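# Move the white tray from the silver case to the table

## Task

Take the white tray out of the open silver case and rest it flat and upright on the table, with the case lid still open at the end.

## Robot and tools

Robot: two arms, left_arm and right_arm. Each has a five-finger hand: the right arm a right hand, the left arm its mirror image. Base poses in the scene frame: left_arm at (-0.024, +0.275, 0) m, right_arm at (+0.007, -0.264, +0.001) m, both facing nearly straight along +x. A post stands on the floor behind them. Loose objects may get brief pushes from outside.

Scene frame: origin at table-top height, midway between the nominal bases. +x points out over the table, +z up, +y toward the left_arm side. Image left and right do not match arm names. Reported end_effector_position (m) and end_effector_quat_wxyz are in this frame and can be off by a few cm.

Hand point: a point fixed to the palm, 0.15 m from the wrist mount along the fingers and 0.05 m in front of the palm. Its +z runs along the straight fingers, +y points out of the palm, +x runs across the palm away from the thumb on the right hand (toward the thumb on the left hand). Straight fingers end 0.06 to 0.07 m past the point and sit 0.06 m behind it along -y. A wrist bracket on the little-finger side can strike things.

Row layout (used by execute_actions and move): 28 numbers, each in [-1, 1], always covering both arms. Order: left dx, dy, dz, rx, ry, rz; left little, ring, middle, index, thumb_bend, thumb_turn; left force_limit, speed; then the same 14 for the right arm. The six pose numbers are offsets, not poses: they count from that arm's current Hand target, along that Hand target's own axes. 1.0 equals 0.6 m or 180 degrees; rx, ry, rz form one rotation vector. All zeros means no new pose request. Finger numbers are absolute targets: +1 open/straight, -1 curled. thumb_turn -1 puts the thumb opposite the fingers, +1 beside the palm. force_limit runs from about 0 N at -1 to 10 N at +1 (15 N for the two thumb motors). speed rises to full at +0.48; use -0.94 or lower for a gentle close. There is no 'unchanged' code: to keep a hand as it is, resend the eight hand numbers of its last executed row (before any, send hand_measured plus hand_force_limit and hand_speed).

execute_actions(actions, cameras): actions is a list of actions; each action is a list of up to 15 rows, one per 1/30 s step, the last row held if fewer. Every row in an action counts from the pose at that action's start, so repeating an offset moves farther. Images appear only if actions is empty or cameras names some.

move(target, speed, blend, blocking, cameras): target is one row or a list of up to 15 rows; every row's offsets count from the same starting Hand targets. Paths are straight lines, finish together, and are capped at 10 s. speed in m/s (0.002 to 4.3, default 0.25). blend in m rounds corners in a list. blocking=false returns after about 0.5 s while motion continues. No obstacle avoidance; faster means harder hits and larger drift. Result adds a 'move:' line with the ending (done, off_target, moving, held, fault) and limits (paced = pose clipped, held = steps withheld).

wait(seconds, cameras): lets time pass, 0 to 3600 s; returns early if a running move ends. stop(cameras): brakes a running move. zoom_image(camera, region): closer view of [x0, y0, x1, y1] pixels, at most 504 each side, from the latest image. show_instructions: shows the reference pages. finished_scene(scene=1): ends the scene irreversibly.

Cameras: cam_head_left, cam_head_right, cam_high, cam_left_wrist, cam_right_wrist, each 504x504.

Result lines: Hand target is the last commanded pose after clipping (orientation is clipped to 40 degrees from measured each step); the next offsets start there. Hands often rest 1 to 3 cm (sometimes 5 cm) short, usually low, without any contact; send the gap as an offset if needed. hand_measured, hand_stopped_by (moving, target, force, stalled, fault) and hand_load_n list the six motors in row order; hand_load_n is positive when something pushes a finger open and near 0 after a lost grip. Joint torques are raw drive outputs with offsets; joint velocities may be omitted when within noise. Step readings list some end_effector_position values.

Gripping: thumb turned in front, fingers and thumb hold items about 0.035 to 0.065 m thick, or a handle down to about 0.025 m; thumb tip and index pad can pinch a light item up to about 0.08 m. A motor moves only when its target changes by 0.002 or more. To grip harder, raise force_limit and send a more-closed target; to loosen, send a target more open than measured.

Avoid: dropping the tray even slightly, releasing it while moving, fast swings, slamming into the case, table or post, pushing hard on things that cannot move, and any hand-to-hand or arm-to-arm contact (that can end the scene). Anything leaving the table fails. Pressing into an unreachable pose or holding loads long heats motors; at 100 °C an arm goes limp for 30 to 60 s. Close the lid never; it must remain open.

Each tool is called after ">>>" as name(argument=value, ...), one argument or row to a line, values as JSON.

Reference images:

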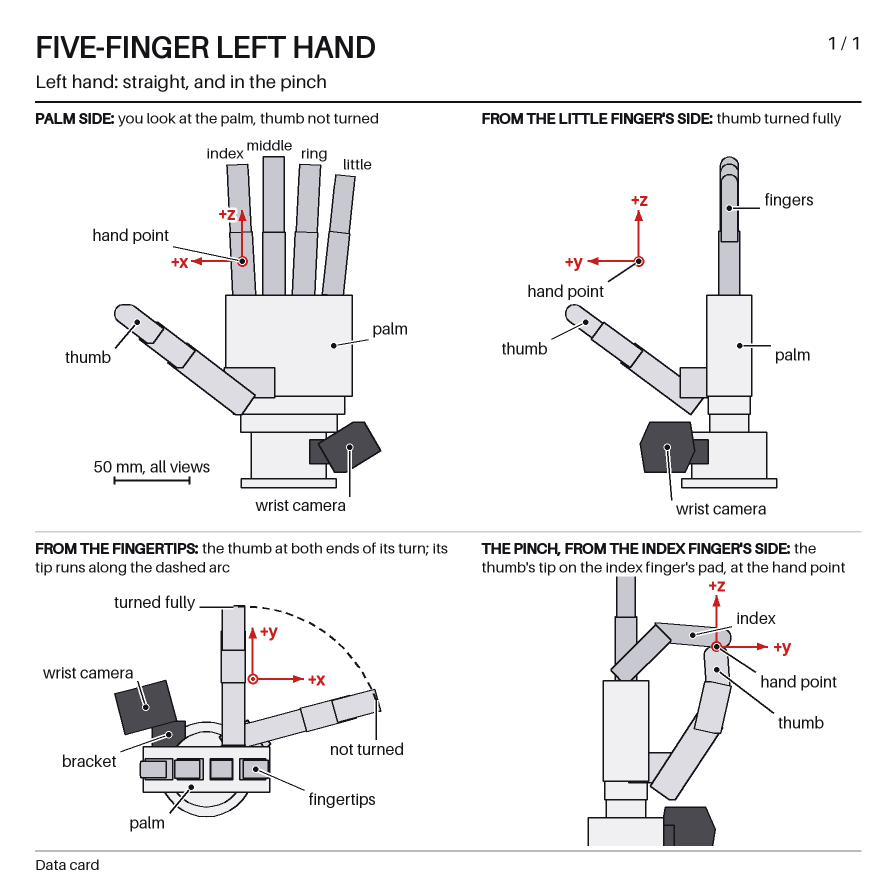

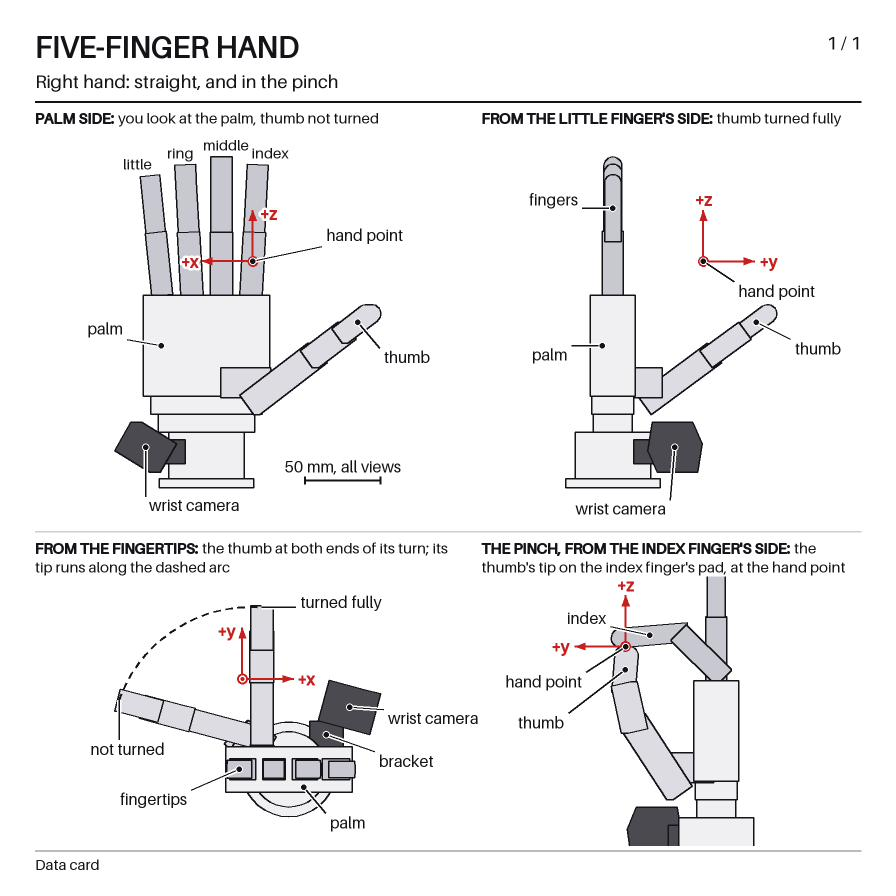

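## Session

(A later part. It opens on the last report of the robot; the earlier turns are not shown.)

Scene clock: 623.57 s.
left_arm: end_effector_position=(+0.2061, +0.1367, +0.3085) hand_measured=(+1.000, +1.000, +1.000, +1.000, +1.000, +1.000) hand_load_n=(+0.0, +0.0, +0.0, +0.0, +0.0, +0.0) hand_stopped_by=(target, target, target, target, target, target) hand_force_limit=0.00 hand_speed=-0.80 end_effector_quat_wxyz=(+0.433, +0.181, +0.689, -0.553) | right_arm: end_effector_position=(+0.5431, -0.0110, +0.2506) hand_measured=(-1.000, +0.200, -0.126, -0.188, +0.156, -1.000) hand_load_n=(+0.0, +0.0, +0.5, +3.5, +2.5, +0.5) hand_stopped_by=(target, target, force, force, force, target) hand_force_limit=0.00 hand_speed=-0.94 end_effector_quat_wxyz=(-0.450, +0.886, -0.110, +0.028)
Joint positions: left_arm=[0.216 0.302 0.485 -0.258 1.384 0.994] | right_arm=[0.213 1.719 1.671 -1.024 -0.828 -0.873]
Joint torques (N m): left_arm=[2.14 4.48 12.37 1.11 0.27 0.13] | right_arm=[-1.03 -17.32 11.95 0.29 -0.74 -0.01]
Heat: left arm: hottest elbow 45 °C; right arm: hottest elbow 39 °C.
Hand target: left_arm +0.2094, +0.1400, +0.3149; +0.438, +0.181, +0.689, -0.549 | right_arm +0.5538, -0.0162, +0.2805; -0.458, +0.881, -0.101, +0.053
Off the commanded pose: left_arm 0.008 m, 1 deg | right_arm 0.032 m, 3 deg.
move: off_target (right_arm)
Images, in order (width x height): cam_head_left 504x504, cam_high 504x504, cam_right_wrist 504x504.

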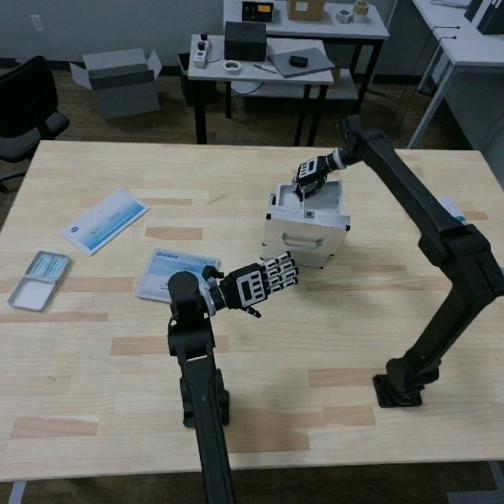

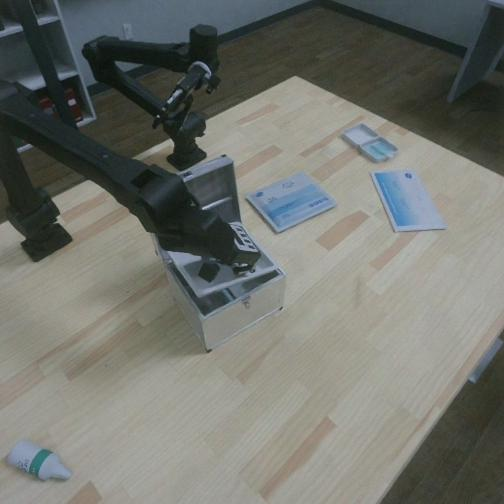

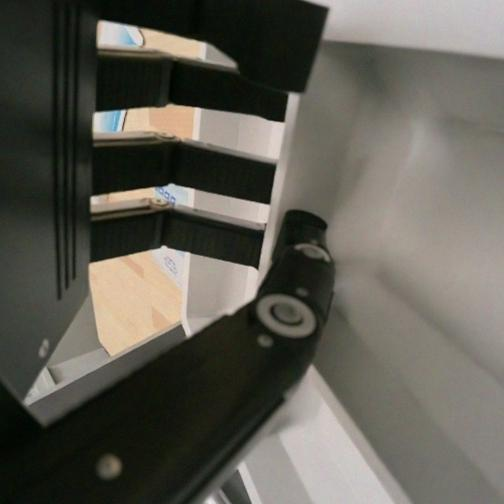

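>>> move(
  target=[0,0,0,0,0,0,1,1,1,1,1,1,0,-0.8,0.0487,-0.061,-0.0291,0,0,0,-1,0.2,-0.5,-0.5,-0.3,-1,0.0,-0.94],
  speed=0.06,
  cameras=["cam_right_wrist","cam_high","cam_head_left"],
)

>>> zoom_image(
  camera="cam_high",
  region=[140, 160, 310, 330],
)

>>> zoom_image(
  camera="cam_head_left",
  region=[250, 120, 370, 240],
)

Scene clock: 648.17 s.
left_arm: end_effector_position=(+0.2061, +0.1367, +0.3085) hand_measured=(+1.000, +1.000, +1.000, +1.000, +1.000, +1.000) hand_load_n=(-0.5, +0.0, +0.0, +0.0, +0.0, +0.0) hand_stopped_by=(target, target, target, target, target, target) hand_force_limit=0.00 hand_speed=-0.80 end_effector_quat_wxyz=(+0.433, +0.181, +0.689, -0.553) | right_arm: end_effector_position=(+0.5708, -0.0102, +0.3082) hand_measured=(-1.000, +0.200, -0.126, -0.188, +0.156, -1.000) hand_load_n=(+0.0, +0.0, +0.5, +3.5, +2.5, +0.5) hand_stopped_by=(target, target, force, force, force, target) hand_force_limit=0.00 hand_speed=-0.94 end_effector_quat_wxyz=(-0.454, +0.884, -0.103, +0.041)
Joint positions: left_arm=[0.216 0.302 0.485 -0.258 1.384 0.994] | right_arm=[0.204 1.783 1.906 -1.173 -0.833 -0.885]
Joint torques (N m): left_arm=[2.08 4.31 12.31 1.17 0.28 0.13] | right_arm=[-1.2 -15.68 12.15 0.42 -0.77 -0.04]
Heat: left arm: hottest elbow 45 °C; right arm: hottest elbow 44 °C.
Hand target: left_arm +0.2094, +0.1400, +0.3149; +0.438, +0.181, +0.689, -0.549 | right_arm +0.5839, -0.0163, +0.3205; -0.458, +0.881, -0.101, +0.053
Off the commanded pose: left_arm 0.008 m, 1 deg | right_arm 0.019 m, 1 deg.
move: off_target (right_arm)
Images, in order (width x height): cam_head_left 504x504, cam_high 504x504, cam_right_wrist 504x504.

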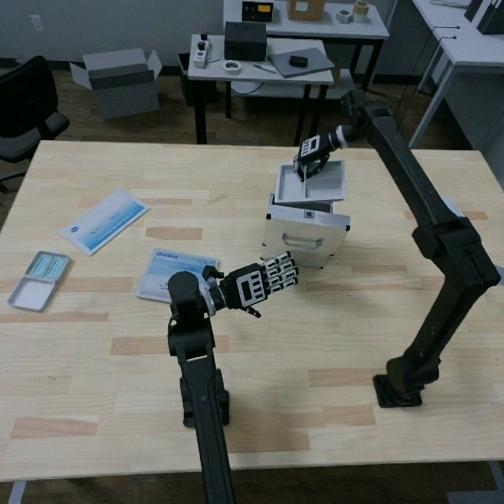

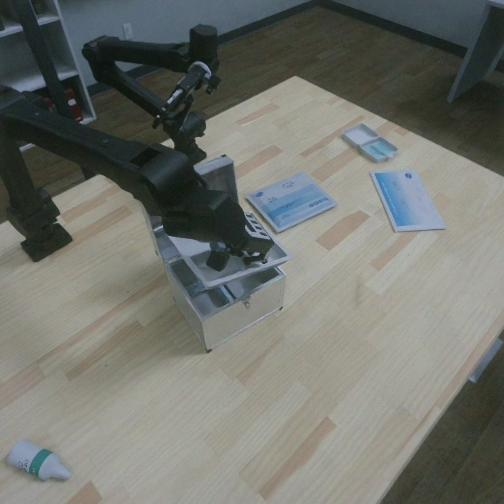

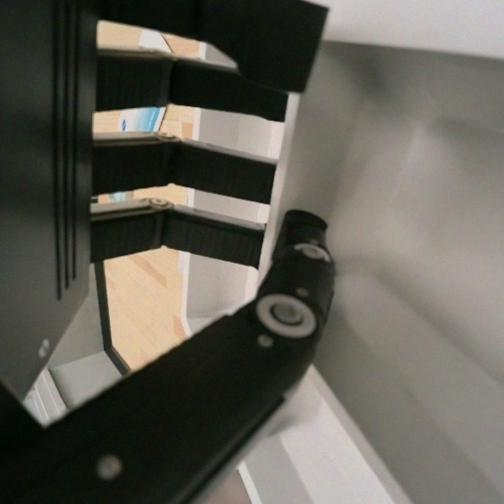

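Scaled by 2.965 from the camera's image (finer frame: 720x720).

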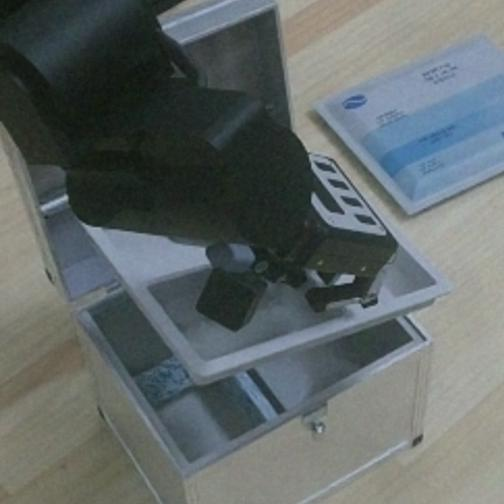

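Scaled by 4.200 from the camera's image (finer frame: 720x720).

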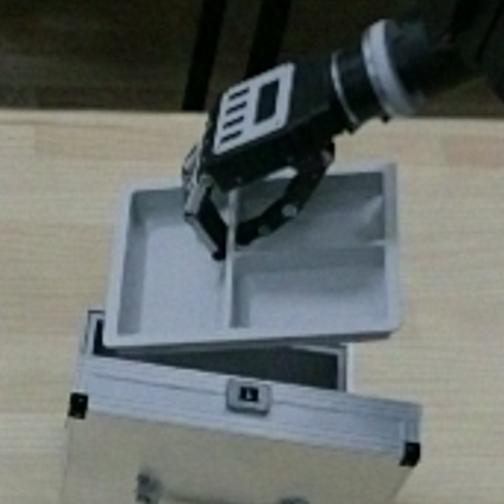

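>>> move(
  target=[0,0,0,0,0,0,1,1,1,1,1,1,0,-0.8,0,0,0,0,0,0,-1,0.2,-0.5,-0.56,-0.3,-1,-0.4,-0.94],
  speed=0.05,
  cameras=["cam_right_wrist","cam_high"],
)

Scene clock: 657.60 s.
left_arm: end_effector_position=(+0.2061, +0.1367, +0.3085) hand_measured=(+1.000, +1.000, +1.000, +1.000, +1.000, +1.000) hand_load_n=(+0.0, -0.5, +0.0, +0.0, +0.0, +0.0) hand_stopped_by=(target, target, target, target, target, target) hand_force_limit=0.00 hand_speed=-0.80 end_effector_quat_wxyz=(+0.433, +0.181, +0.689, -0.553) | right_arm: end_effector_position=(+0.5708, -0.0103, +0.3082) hand_measured=(-1.000, +0.200, -0.126, -0.188, +0.156, -1.000) hand_load_n=(+0.0, +0.0, +0.5, +4.0, +2.5, +0.5) hand_stopped_by=(target, target, force, force, force, target) hand_force_limit=-0.40 hand_speed=-0.94 end_effector_quat_wxyz=(-0.454, +0.884, -0.103, +0.041)
Joint positions: left_arm=[0.216 0.302 0.485 -0.258 1.384 0.994] | right_arm=[0.204 1.783 1.906 -1.173 -0.833 -0.886]
Joint torques (N m): left_arm=[2.08 4.42 12.33 1.14 0.27 0.13] | right_arm=[-1.2 -15.68 12.25 0.31 -0.77 -0.01]
Motor temperatures (°C): left_arm=[29 29 45 28 28 29] | right_arm=[30 38 45 29 31 25]
Heat: left arm: hottest elbow 45 °C; right arm: hottest elbow 45 °C.
Hand target: left_arm +0.2094, +0.1400, +0.3149; +0.438, +0.181, +0.689, -0.549 | right_arm +0.5839, -0.0163, +0.3205; -0.458, +0.881, -0.101, +0.053
Off the commanded pose: left_arm 0.008 m, 1 deg | right_arm 0.019 m, 1 deg.
move: done
Images, in order (width x height): cam_high 504x504, cam_right_wrist 504x504.

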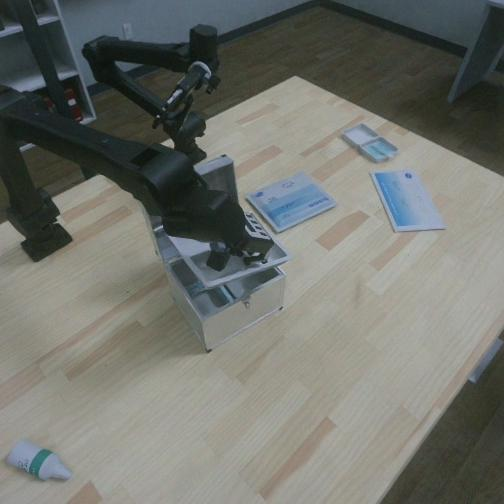

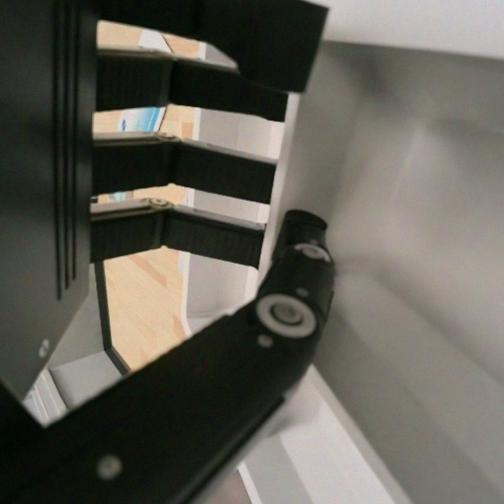

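>>> move(
  target=[0,0,0,0,0,0,1,1,1,1,1,1,0,-0.8,0,0,0,0,0,0,-1,0.2,-0.56,-0.56,-0.3,-1,-0.4,-0.95],
  speed=0.05,
  cameras=["cam_right_wrist"],
)

Scene clock: 661.40 s.
left_arm: end_effector_position=(+0.2061, +0.1367, +0.3085) hand_measured=(+1.000, +1.000, +1.000, +1.000, +1.000, +1.000) hand_load_n=(+0.0, -0.5, +0.0, +0.0, +0.0, -0.5) hand_stopped_by=(target, target, target, target, target, target) hand_force_limit=0.00 hand_speed=-0.80 end_effector_quat_wxyz=(+0.433, +0.181, +0.689, -0.553) | right_arm: end_effector_position=(+0.5708, -0.0102, +0.3083) hand_measured=(-1.000, +0.200, -0.144, -0.188, +0.156, -1.000) hand_load_n=(+0.0, +0.0, +2.5, +4.0, +2.0, +1.0) hand_stopped_by=(target, target, force, force, force, target) hand_force_limit=-0.40 hand_speed=-0.95 end_effector_quat_wxyz=(-0.454, +0.884, -0.103, +0.041)
Joint positions: left_arm=[0.216 0.302 0.485 -0.258 1.384 0.994] | right_arm=[0.204 1.783 1.906 -1.173 -0.833 -0.886]
Joint torques (N m): left_arm=[2.14 4.37 12.33 1.16 0.28 0.12] | right_arm=[-1.2 -15.68 12.23 0.31 -0.77 -0.01]
Heat: left arm: hottest elbow 45 °C; right arm: hottest elbow 45 °C.
Hand target: left_arm +0.2094, +0.1400, +0.3149; +0.438, +0.181, +0.689, -0.549 | right_arm +0.5839, -0.0163, +0.3205; -0.459, +0.881, -0.101, +0.053
Off the commanded pose: left_arm 0.008 m, 1 deg | right_arm 0.019 m, 1 deg.
move: done

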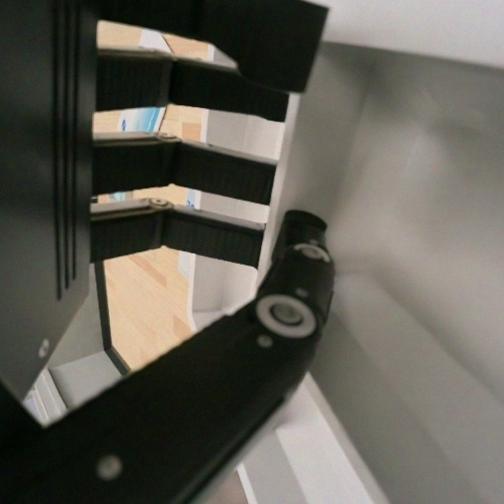

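>>> move(
  target=[
    [0,0,0,0,0,0,1,1,1,1,1,1,0,-0.8,0.0713,0.177,-0.2527,0,0,0,-1,0.2,-0.56,-0.56,-0.3,-1,-0.4,-0.95],
    [0,0,0,0,0,0,1,1,1,1,1,1,0,-0.8,0.0452,0.2394,-0.3417,0.044,0.0546,0.0383,-1,0.2,-0.56,-0.56,-0.3,-1,-0.4,-0.95],
  ],
  speed=0.09,
  blend=[0.03,0],
  cameras=["cam_right_wrist","cam_high","cam_head_left","cam_head_right"],
)

Scene clock: 670.80 s.
left_arm: end_effector_position=(+0.2061, +0.1367, +0.3085) hand_measured=(+1.000, +1.000, +1.000, +1.000, +1.000, +1.000) hand_load_n=(+0.0, +0.0, -0.5, +0.0, +0.0, +0.0) hand_stopped_by=(target, target, target, target, target, target) hand_force_limit=0.00 hand_speed=-0.80 end_effector_quat_wxyz=(+0.433, +0.181, +0.689, -0.553) | right_arm: end_effector_position=(+0.5548, -0.2618, +0.3052) hand_measured=(-1.000, +0.200, -0.144, -0.188, +0.156, -1.000) hand_load_n=(+0.0, +0.0, +2.5, +4.0, +2.0, +0.5) hand_stopped_by=(target, target, force, force, force, target) hand_force_limit=-0.40 hand_speed=-0.95 end_effector_quat_wxyz=(-0.509, +0.835, -0.191, +0.089)
Joint positions: left_arm=[0.216 0.302 0.485 -0.258 1.384 0.994] | right_arm=[-0.284 1.716 1.776 -1.393 -1.07 -1.248]
Joint torques (N m): left_arm=[1.96 4.37 12.36 1.16 0.28 0.14] | right_arm=[-0.79 -17.73 8.4 0.99 -0.96 0.15]
Heat: left arm: hottest elbow 45 °C; right arm: hottest elbow 45 °C.
Hand target: left_arm +0.2094, +0.1400, +0.3149; +0.438, +0.181, +0.689, -0.549 | right_arm +0.5537, -0.2663, +0.3206; -0.510, +0.832, -0.189, +0.107
Off the commanded pose: left_arm 0.008 m, 1 deg | right_arm 0.016 m, 2 deg.
move: off_target (right_arm)
Images, in order (width x height): cam_head_left 504x504, cam_head_right 504x504, cam_high 504x504, cam_right_wrist 504x504.

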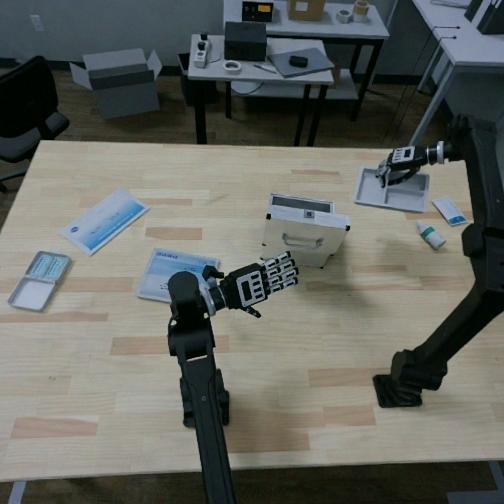

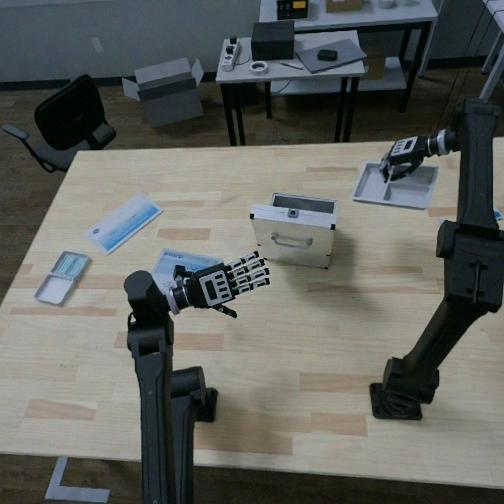

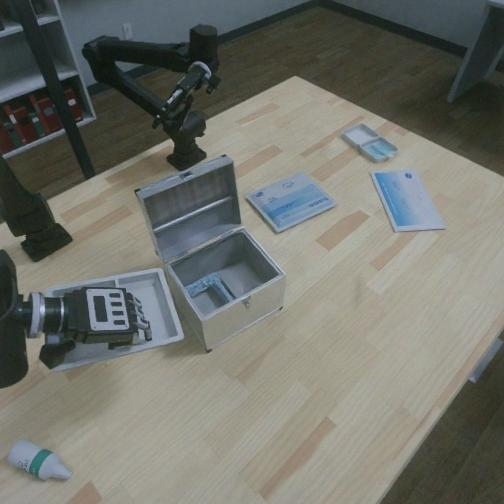

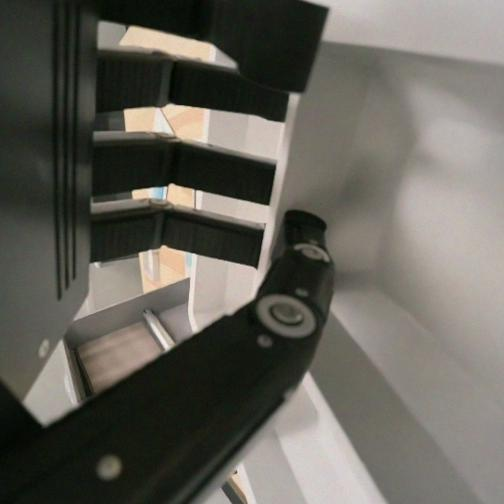

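>>> move(
  target=[0,0,0,0,0,0,1,1,1,1,1,1,0,-0.8,0.0025,0.148,0.076,0,0,0,-1,0.2,-0.56,-0.56,-0.3,-1,-0.4,-0.95],
  speed=0.08,
  cameras=["cam_high","cam_head_left","cam_head_right"],
)

>>> zoom_image(
  camera="cam_high",
  region=[0, 250, 230, 480],
)

>>> zoom_image(
  camera="cam_head_left",
  region=[320, 130, 470, 280],
)

Scene clock: 706.23 s.
left_arm: end_effector_position=(+0.2061, +0.1367, +0.3085) hand_measured=(+1.000, +1.000, +1.000, +1.000, +1.000, +1.000) hand_load_n=(+0.0, +0.0, +0.0, +0.0, +0.0, +0.0) hand_stopped_by=(target, target, target, target, target, target) hand_force_limit=0.00 hand_speed=-0.80 end_effector_quat_wxyz=(+0.433, +0.181, +0.689, -0.553) | right_arm: end_effector_position=(+0.5501, -0.2604, +0.2140) hand_measured=(-1.000, +0.200, -0.144, -0.188, +0.156, -1.000) hand_load_n=(+0.0, +0.0, +3.0, +4.0, +1.5, +0.5) hand_stopped_by=(target, target, force, force, force, target) hand_force_limit=-0.40 hand_speed=-0.95 end_effector_quat_wxyz=(-0.509, +0.835, -0.187, +0.095)
Joint positions: left_arm=[0.216 0.302 0.485 -0.258 1.384 0.994] | right_arm=[-0.284 1.709 1.526 -1.134 -1.07 -1.248]
Joint torques (N m): left_arm=[1.96 4.42 12.34 1.14 0.27 0.13] | right_arm=[-0.85 -15.85 8.28 1.02 -0.94 0.17]
Motor temperatures (°C): left_arm=[29 29 46 27 28 29] | right_arm=[30 36 40 29 32 25]
Heat: left arm: hottest elbow 46 °C; right arm: hottest elbow 40 °C.
Hand target: left_arm +0.2094, +0.1400, +0.3149; +0.438, +0.181, +0.689, -0.549 | right_arm +0.5537, -0.2663, +0.2207; -0.510, +0.832, -0.189, +0.107
Off the commanded pose: left_arm 0.008 m, 1 deg | right_arm 0.010 m, 1 deg.
move: done
Images, in order (width x height): cam_head_left 504x504, cam_head_right 504x504, cam_high 504x504.

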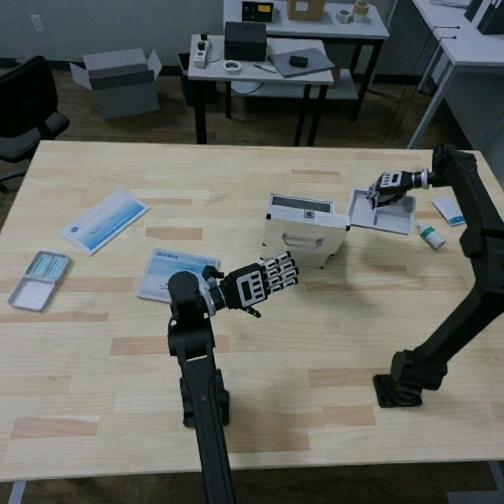

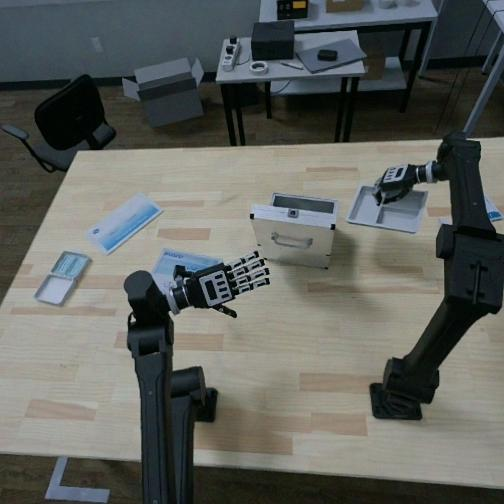

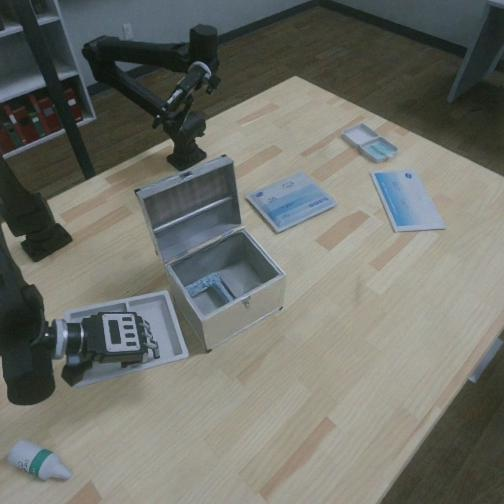

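Scaled by 2.191 from the camera's image (finer frame: 720x720).

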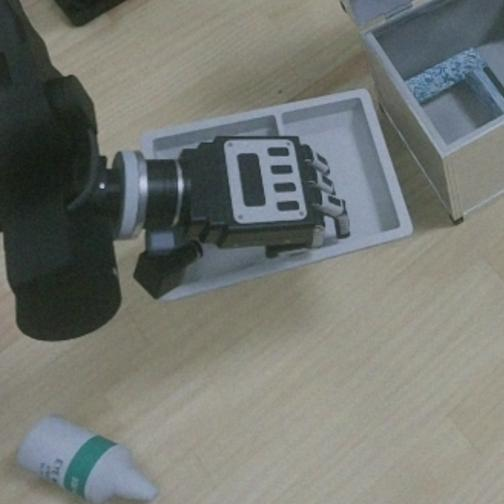

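Scaled by 3.360 from the camera's image (finer frame: 720x720).

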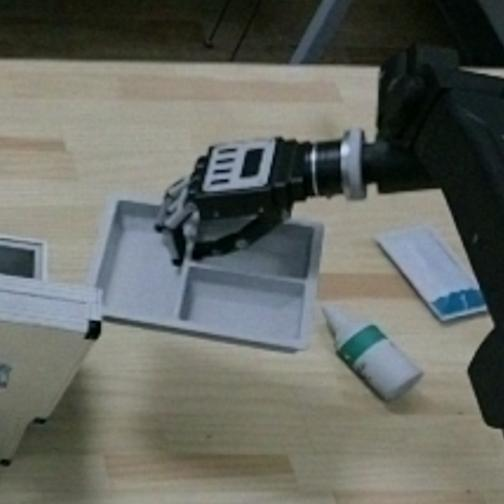

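>>> move(
  target=[0,0,0,0,0,0,1,1,1,1,1,1,0,-0.8,0.0012,0.0888,0.0456,0,0,0,-1,0.2,-0.56,-0.56,-0.3,-1,-0.4,-0.95],
  speed=0.06,
  cameras=["cam_high","cam_head_left"],
)

>>> zoom_image(
  camera="cam_high",
  region=[0, 270, 230, 500],
)

>>> zoom_image(
  camera="cam_head_left",
  region=[320, 150, 470, 300],
)

Scene clock: 713.20 s.
left_arm: end_effector_position=(+0.2061, +0.1367, +0.3085) hand_measured=(+1.000, +1.000, +1.000, +1.000, +1.000, +1.000) hand_load_n=(+0.0, +0.0, +0.0, +0.0, +0.0, +0.0) hand_stopped_by=(target, target, target, target, target, target) hand_force_limit=0.00 hand_speed=-0.80 end_effector_quat_wxyz=(+0.433, +0.181, +0.689, -0.553) | right_arm: end_effector_position=(+0.5486, -0.2599, +0.1644) hand_measured=(-1.000, +0.200, -0.144, -0.188, +0.156, -1.000) hand_load_n=(+0.0, +0.0, +2.5, +3.5, +1.5, +0.5) hand_stopped_by=(target, target, force, force, force, target) hand_force_limit=-0.40 hand_speed=-0.95 end_effector_quat_wxyz=(-0.508, +0.835, -0.182, +0.104)
Joint positions: left_arm=[0.216 0.302 0.485 -0.258 1.384 0.994] | right_arm=[-0.284 1.725 1.414 -0.985 -1.07 -1.248]
Joint torques (N m): left_arm=[2.14 4.37 12.37 1.16 0.27 0.14] | right_arm=[-0.85 -14.45 7.98 1.06 -0.94 0.16]
Heat: left arm: hottest elbow 46 °C; right arm: hottest elbow 39 °C.
Hand target: left_arm +0.2094, +0.1400, +0.3149; +0.438, +0.181, +0.689, -0.549 | right_arm +0.5536, -0.2662, +0.1607; -0.510, +0.832, -0.189, +0.107
Off the commanded pose: left_arm 0.008 m, 1 deg | right_arm 0.009 m, 1 deg.
move: done
Images, in order (width x height): cam_head_left 504x504, cam_high 504x504.

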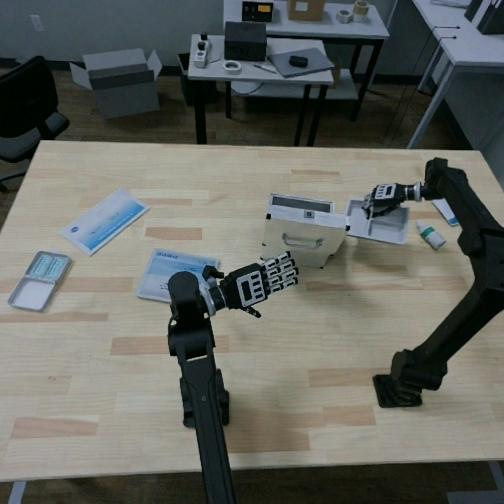

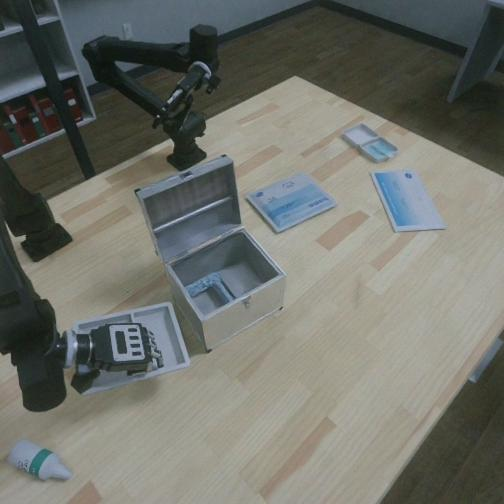

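Scaled by 2.191 from the camera's image (finer frame: 720x720).

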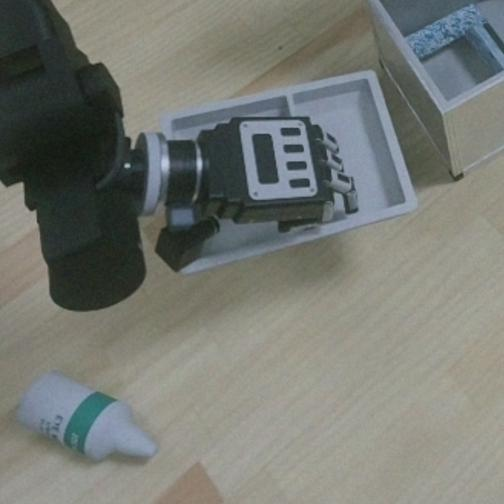

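Scaled by 3.360 from the camera's image (finer frame: 720x720).

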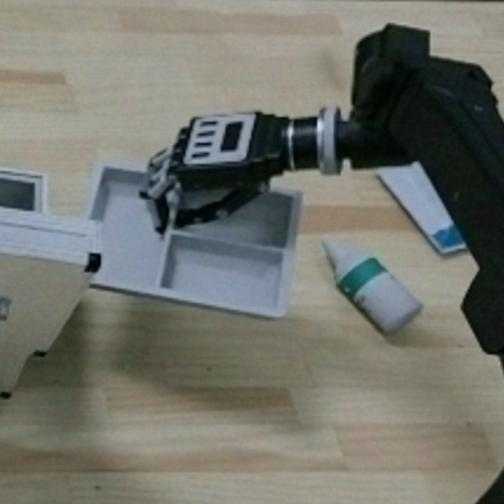

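>>> move(
  target=[0,0,0,0,0,0,1,1,1,1,1,1,0,-0.8,0.0006,0.0444,0.0228,0,0,0,-1,0.2,-0.56,-0.56,-0.3,-1,-0.4,-0.95],
  speed=0.05,
  cameras=["cam_high","cam_head_left"],
)

>>> zoom_image(
  camera="cam_high",
  region=[60, 280, 220, 440],
)

>>> zoom_image(
  camera="cam_head_left",
  region=[320, 170, 440, 290],
)

Scene clock: 718.33 s.
left_arm: end_effector_position=(+0.2061, +0.1367, +0.3085) hand_measured=(+1.000, +1.000, +1.000, +1.000, +1.000, +1.000) hand_load_n=(+0.0, +0.0, +0.0, +0.0, +0.0, +0.0) hand_stopped_by=(target, target, target, target, target, target) hand_force_limit=0.00 hand_speed=-0.80 end_effector_quat_wxyz=(+0.433, +0.181, +0.689, -0.553) | right_arm: end_effector_position=(+0.5491, -0.2601, +0.1350) hand_measured=(-1.000, +0.200, -0.144, -0.188, +0.156, -1.000) hand_load_n=(+0.0, +0.0, +2.5, +4.0, +1.5, +0.5) hand_stopped_by=(target, target, force, force, force, target) hand_force_limit=-0.40 hand_speed=-0.95 end_effector_quat_wxyz=(-0.508, +0.835, -0.181, +0.104)
Joint positions: left_arm=[0.216 0.302 0.485 -0.258 1.384 0.994] | right_arm=[-0.284 1.752 1.369 -0.912 -1.07 -1.248]
Joint torques (N m): left_arm=[2.2 4.31 12.31 1.17 0.27 0.14] | right_arm=[-0.85 -13.86 7.91 1.09 -0.94 0.16]
Heat: left arm: hottest elbow 46 °C; right arm: hottest elbow 39 °C.
Hand target: left_arm +0.2094, +0.1400, +0.3149; +0.438, +0.181, +0.689, -0.549 | right_arm +0.5536, -0.2662, +0.1310; -0.510, +0.832, -0.189, +0.107
Off the commanded pose: left_arm 0.008 m, 1 deg | right_arm 0.009 m, 1 deg.
move: done
Images, in order (width x height): cam_head_left 504x504, cam_high 504x504.

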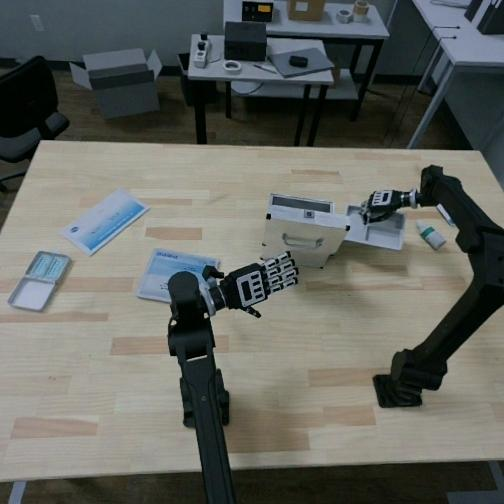

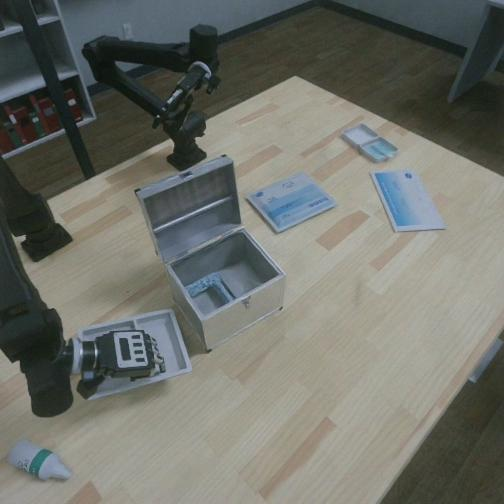

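Scaled by 3.150 from the camera's image (finer frame: 720x720).

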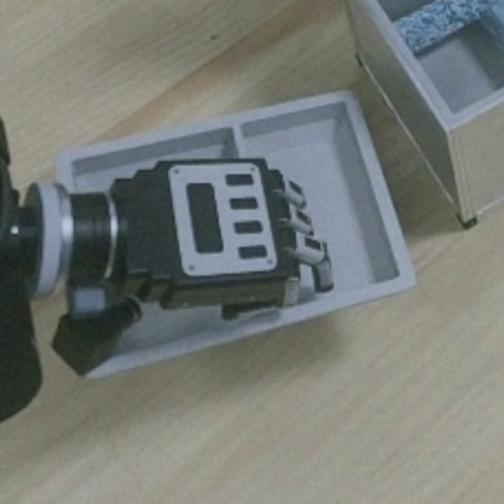

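Scaled by 4.200 from the camera's image (finer frame: 720x720).

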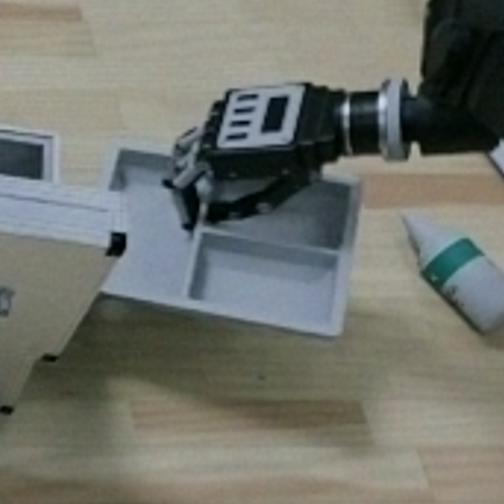

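>>> move(
  target=[0,0,0,0,0,0,1,1,1,1,1,1,0,-0.8,0.0004,0.0296,0.0152,0,0,0,-1,0.2,-0.56,-0.56,-0.3,-1,-0.4,-0.95],
  speed=0.04,
  cameras=["cam_high","cam_head_left"],
)

>>> zoom_image(
  camera="cam_high",
  region=[60, 280, 220, 440],
)

>>> zoom_image(
  camera="cam_head_left",
  region=[320, 170, 440, 290],
)

Scene clock: 723.10 s.
left_arm: end_effector_position=(+0.2061, +0.1367, +0.3085) hand_measured=(+1.000, +1.000, +1.000, +1.000, +1.000, +1.000) hand_load_n=(+0.0, +0.0, +0.0, +0.0, +0.0, +0.0) hand_stopped_by=(target, target, target, target, target, target) hand_force_limit=0.00 hand_speed=-0.80 end_effector_quat_wxyz=(+0.433, +0.181, +0.689, -0.553) | right_arm: end_effector_position=(+0.5493, -0.2601, +0.1153) hand_measured=(-1.000, +0.200, -0.144, -0.188, +0.156, -1.000) hand_load_n=(+0.0, +0.0, +3.0, +4.0, +1.5, +1.0) hand_stopped_by=(target, target, force, force, force, target) hand_force_limit=-0.40 hand_speed=-0.95 end_effector_quat_wxyz=(-0.508, +0.835, -0.181, +0.105)
Joint positions: left_arm=[0.216 0.302 0.485 -0.258 1.384 0.994] | right_arm=[-0.284 1.772 1.341 -0.863 -1.07 -1.248]
Joint torques (N m): left_arm=[2.32 4.37 12.36 1.14 0.28 0.14] | right_arm=[-0.79 -14.15 7.68 1.06 -0.94 0.16]
Heat: left arm: hottest elbow 46 °C; right arm: hottest elbow 39 °C.
Hand target: left_arm +0.2094, +0.1400, +0.3149; +0.438, +0.181, +0.689, -0.549 | right_arm +0.5535, -0.2662, +0.1109; -0.510, +0.832, -0.189, +0.107
Off the commanded pose: left_arm 0.008 m, 1 deg | right_arm 0.009 m, 1 deg.
move: done
Images, in order (width x height): cam_head_left 504x504, cam_high 504x504.

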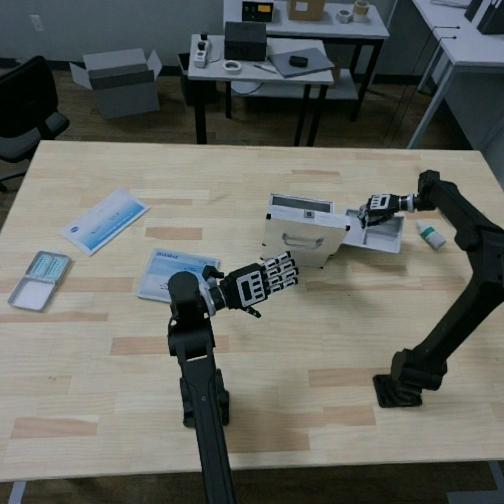

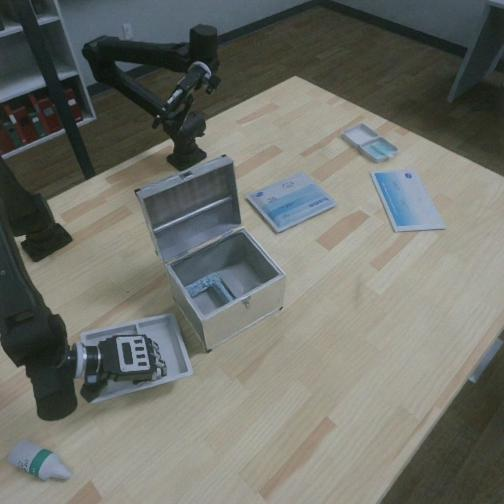

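Scaled by 3.150 from the camera's image (finer frame: 720x720).

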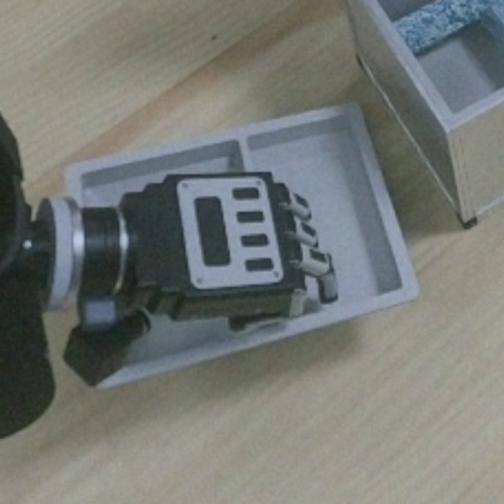

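Scaled by 4.200 from the camera's image (finer frame: 720x720).

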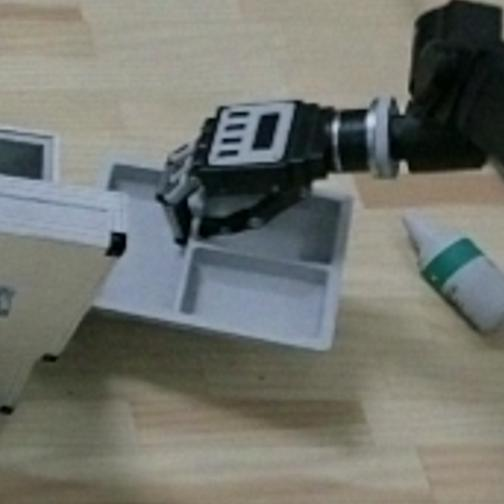

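>>> move(
  target=[0,0,0,0,0,0,1,1,1,1,1,1,0,-0.8,0.0003,0.0222,0.0114,0,0,0,-1,0.2,-0.56,-0.56,-0.3,-1,-0.4,-0.95],
  speed=0.04,
  cameras=["cam_high","cam_head_left"],
)

>>> zoom_image(
  camera="cam_high",
  region=[60, 280, 220, 440],
)

>>> zoom_image(
  camera="cam_head_left",
  region=[320, 170, 440, 290],
)

Scene clock: 729.00 s.
left_arm: end_effector_position=(+0.2061, +0.1367, +0.3085) hand_measured=(+1.000, +1.000, +1.000, +1.000, +1.000, +1.000) hand_load_n=(+0.0, +0.0, +0.0, +0.0, +0.0, +0.0) hand_stopped_by=(target, target, target, target, target, target) hand_force_limit=0.00 hand_speed=-0.80 end_effector_quat_wxyz=(+0.433, +0.181, +0.689, -0.553) | right_arm: end_effector_position=(+0.5495, -0.2602, +0.1005) hand_measured=(-1.000, +0.200, -0.144, -0.188, +0.156, -1.000) hand_load_n=(+0.0, +0.0, +3.0, +4.0, +1.5, +0.5) hand_stopped_by=(target, target, force, force, force, target) hand_force_limit=-0.40 hand_speed=-0.95 end_effector_quat_wxyz=(-0.508, +0.835, -0.181, +0.105)
Joint positions: left_arm=[0.216 0.302 0.485 -0.258 1.384 0.994] | right_arm=[-0.284 1.79 1.322 -0.827 -1.07 -1.248]
Joint torques (N m): left_arm=[1.9 4.42 12.37 1.21 0.27 0.13] | right_arm=[-0.85 -14.21 7.58 1.06 -0.94 0.16]
Heat: left arm: hottest elbow 46 °C; right arm: hottest elbow 38 °C.
Hand target: left_arm +0.2094, +0.1400, +0.3149; +0.438, +0.181, +0.689, -0.549 | right_arm +0.5535, -0.2662, +0.0960; -0.510, +0.832, -0.188, +0.107
Off the commanded pose: left_arm 0.008 m, 1 deg | right_arm 0.009 m, 1 deg.
move: done
Images, in order (width x height): cam_head_left 504x504, cam_high 504x504.

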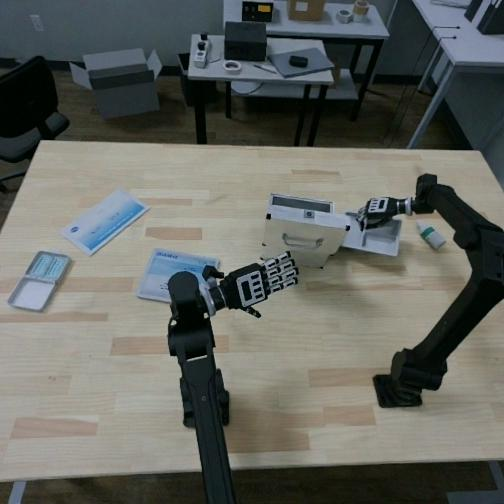

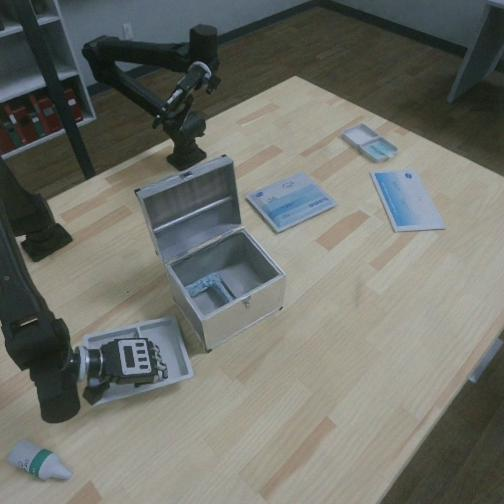

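Scaled by 3.150 from the camera's image (finer frame: 720x720).

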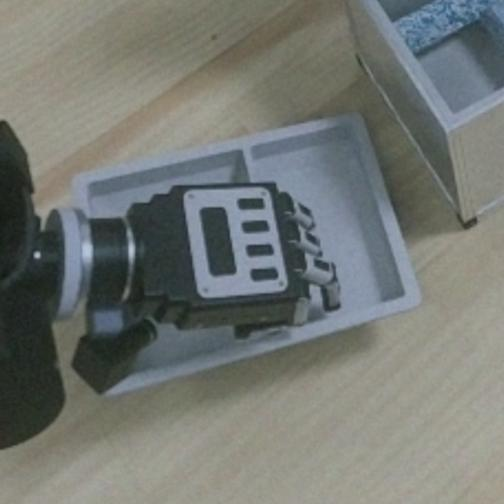

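Scaled by 4.200 from the camera's image (finer frame: 720x720).

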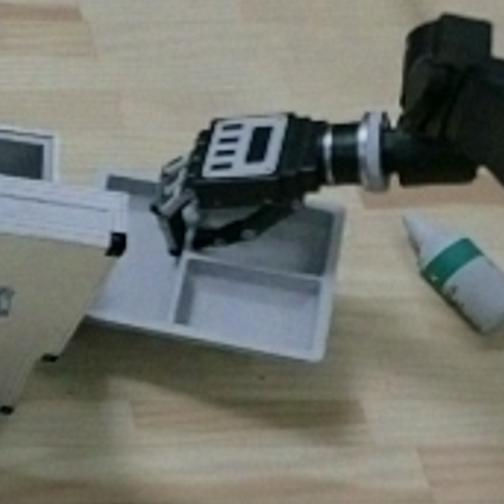

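>>> move(
  target=[0,0,0,0,0,0,1,1,1,1,1,1,0,-0.8,0.0002,0.0148,0.0076,0,0,0,-1,0.2,-0.56,-0.56,-0.3,-1,-0.4,-0.95],
  speed=0.03,
  cameras=["cam_high","cam_head_left"],
)

>>> zoom_image(
  camera="cam_high",
  region=[60, 300, 200, 440],
)

>>> zoom_image(
  camera="cam_head_left",
  region=[320, 180, 430, 290],
)

Scene clock: 736.27 s.
left_arm: end_effector_position=(+0.2061, +0.1367, +0.3085) hand_measured=(+1.000, +1.000, +1.000, +1.000, +1.000, +1.000) hand_load_n=(+0.0, +0.0, +0.0, +0.0, +0.0, +0.0) hand_stopped_by=(target, target, target, target, target, target) hand_force_limit=0.00 hand_speed=-0.80 end_effector_quat_wxyz=(+0.433, +0.181, +0.689, -0.553) | right_arm: end_effector_position=(+0.5499, -0.2603, +0.0916) hand_measured=(-1.000, +0.200, -0.144, -0.188, +0.156, -1.000) hand_load_n=(+0.0, +0.0, +2.5, +4.0, +2.0, +0.5) hand_stopped_by=(target, target, force, force, force, target) hand_force_limit=-0.40 hand_speed=-0.95 end_effector_quat_wxyz=(-0.508, +0.835, -0.181, +0.106)
Joint positions: left_arm=[0.216 0.302 0.485 -0.258 1.384 0.994] | right_arm=[-0.284 1.8 1.311 -0.803 -1.07 -1.247]
Joint torques (N m): left_arm=[2.2 4.37 12.33 1.17 0.27 0.13] | right_arm=[-0.79 -14.39 7.5 1.06 -0.94 0.16]
Heat: left arm: hottest elbow 46 °C; right arm: hottest elbow 38 °C.
Hand target: left_arm +0.2094, +0.1400, +0.3149; +0.438, +0.181, +0.689, -0.549 | right_arm +0.5536, -0.2662, +0.0861; -0.510, +0.832, -0.189, +0.107
Off the commanded pose: left_arm 0.008 m, 1 deg | right_arm 0.009 m, 1 deg.
move: done
Images, in order (width x height): cam_head_left 504x504, cam_high 504x504.

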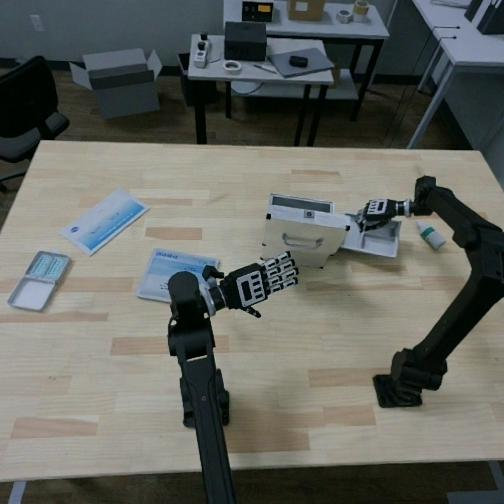

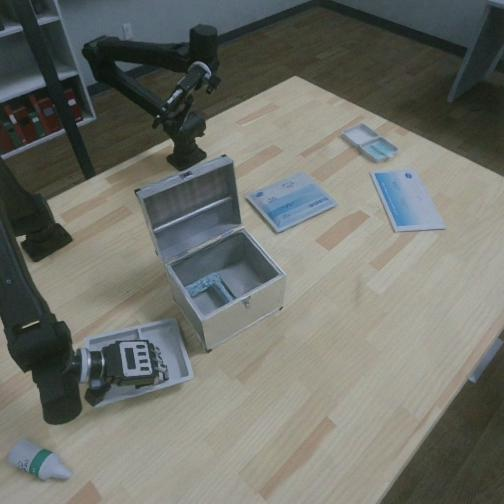

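Scaled by 3.600 from the camera's image (finer frame: 720x720).

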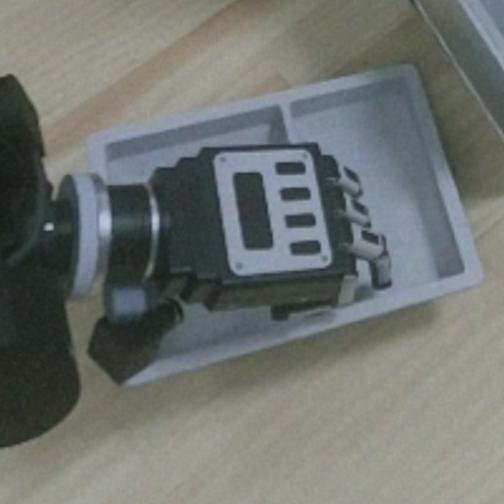

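Scaled by 4.582 from the camera's image (finer frame: 720x720).

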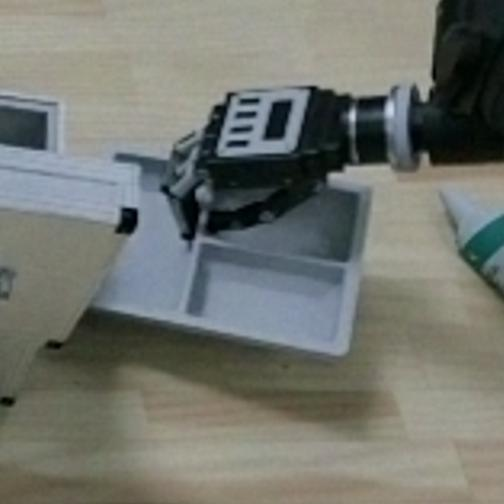

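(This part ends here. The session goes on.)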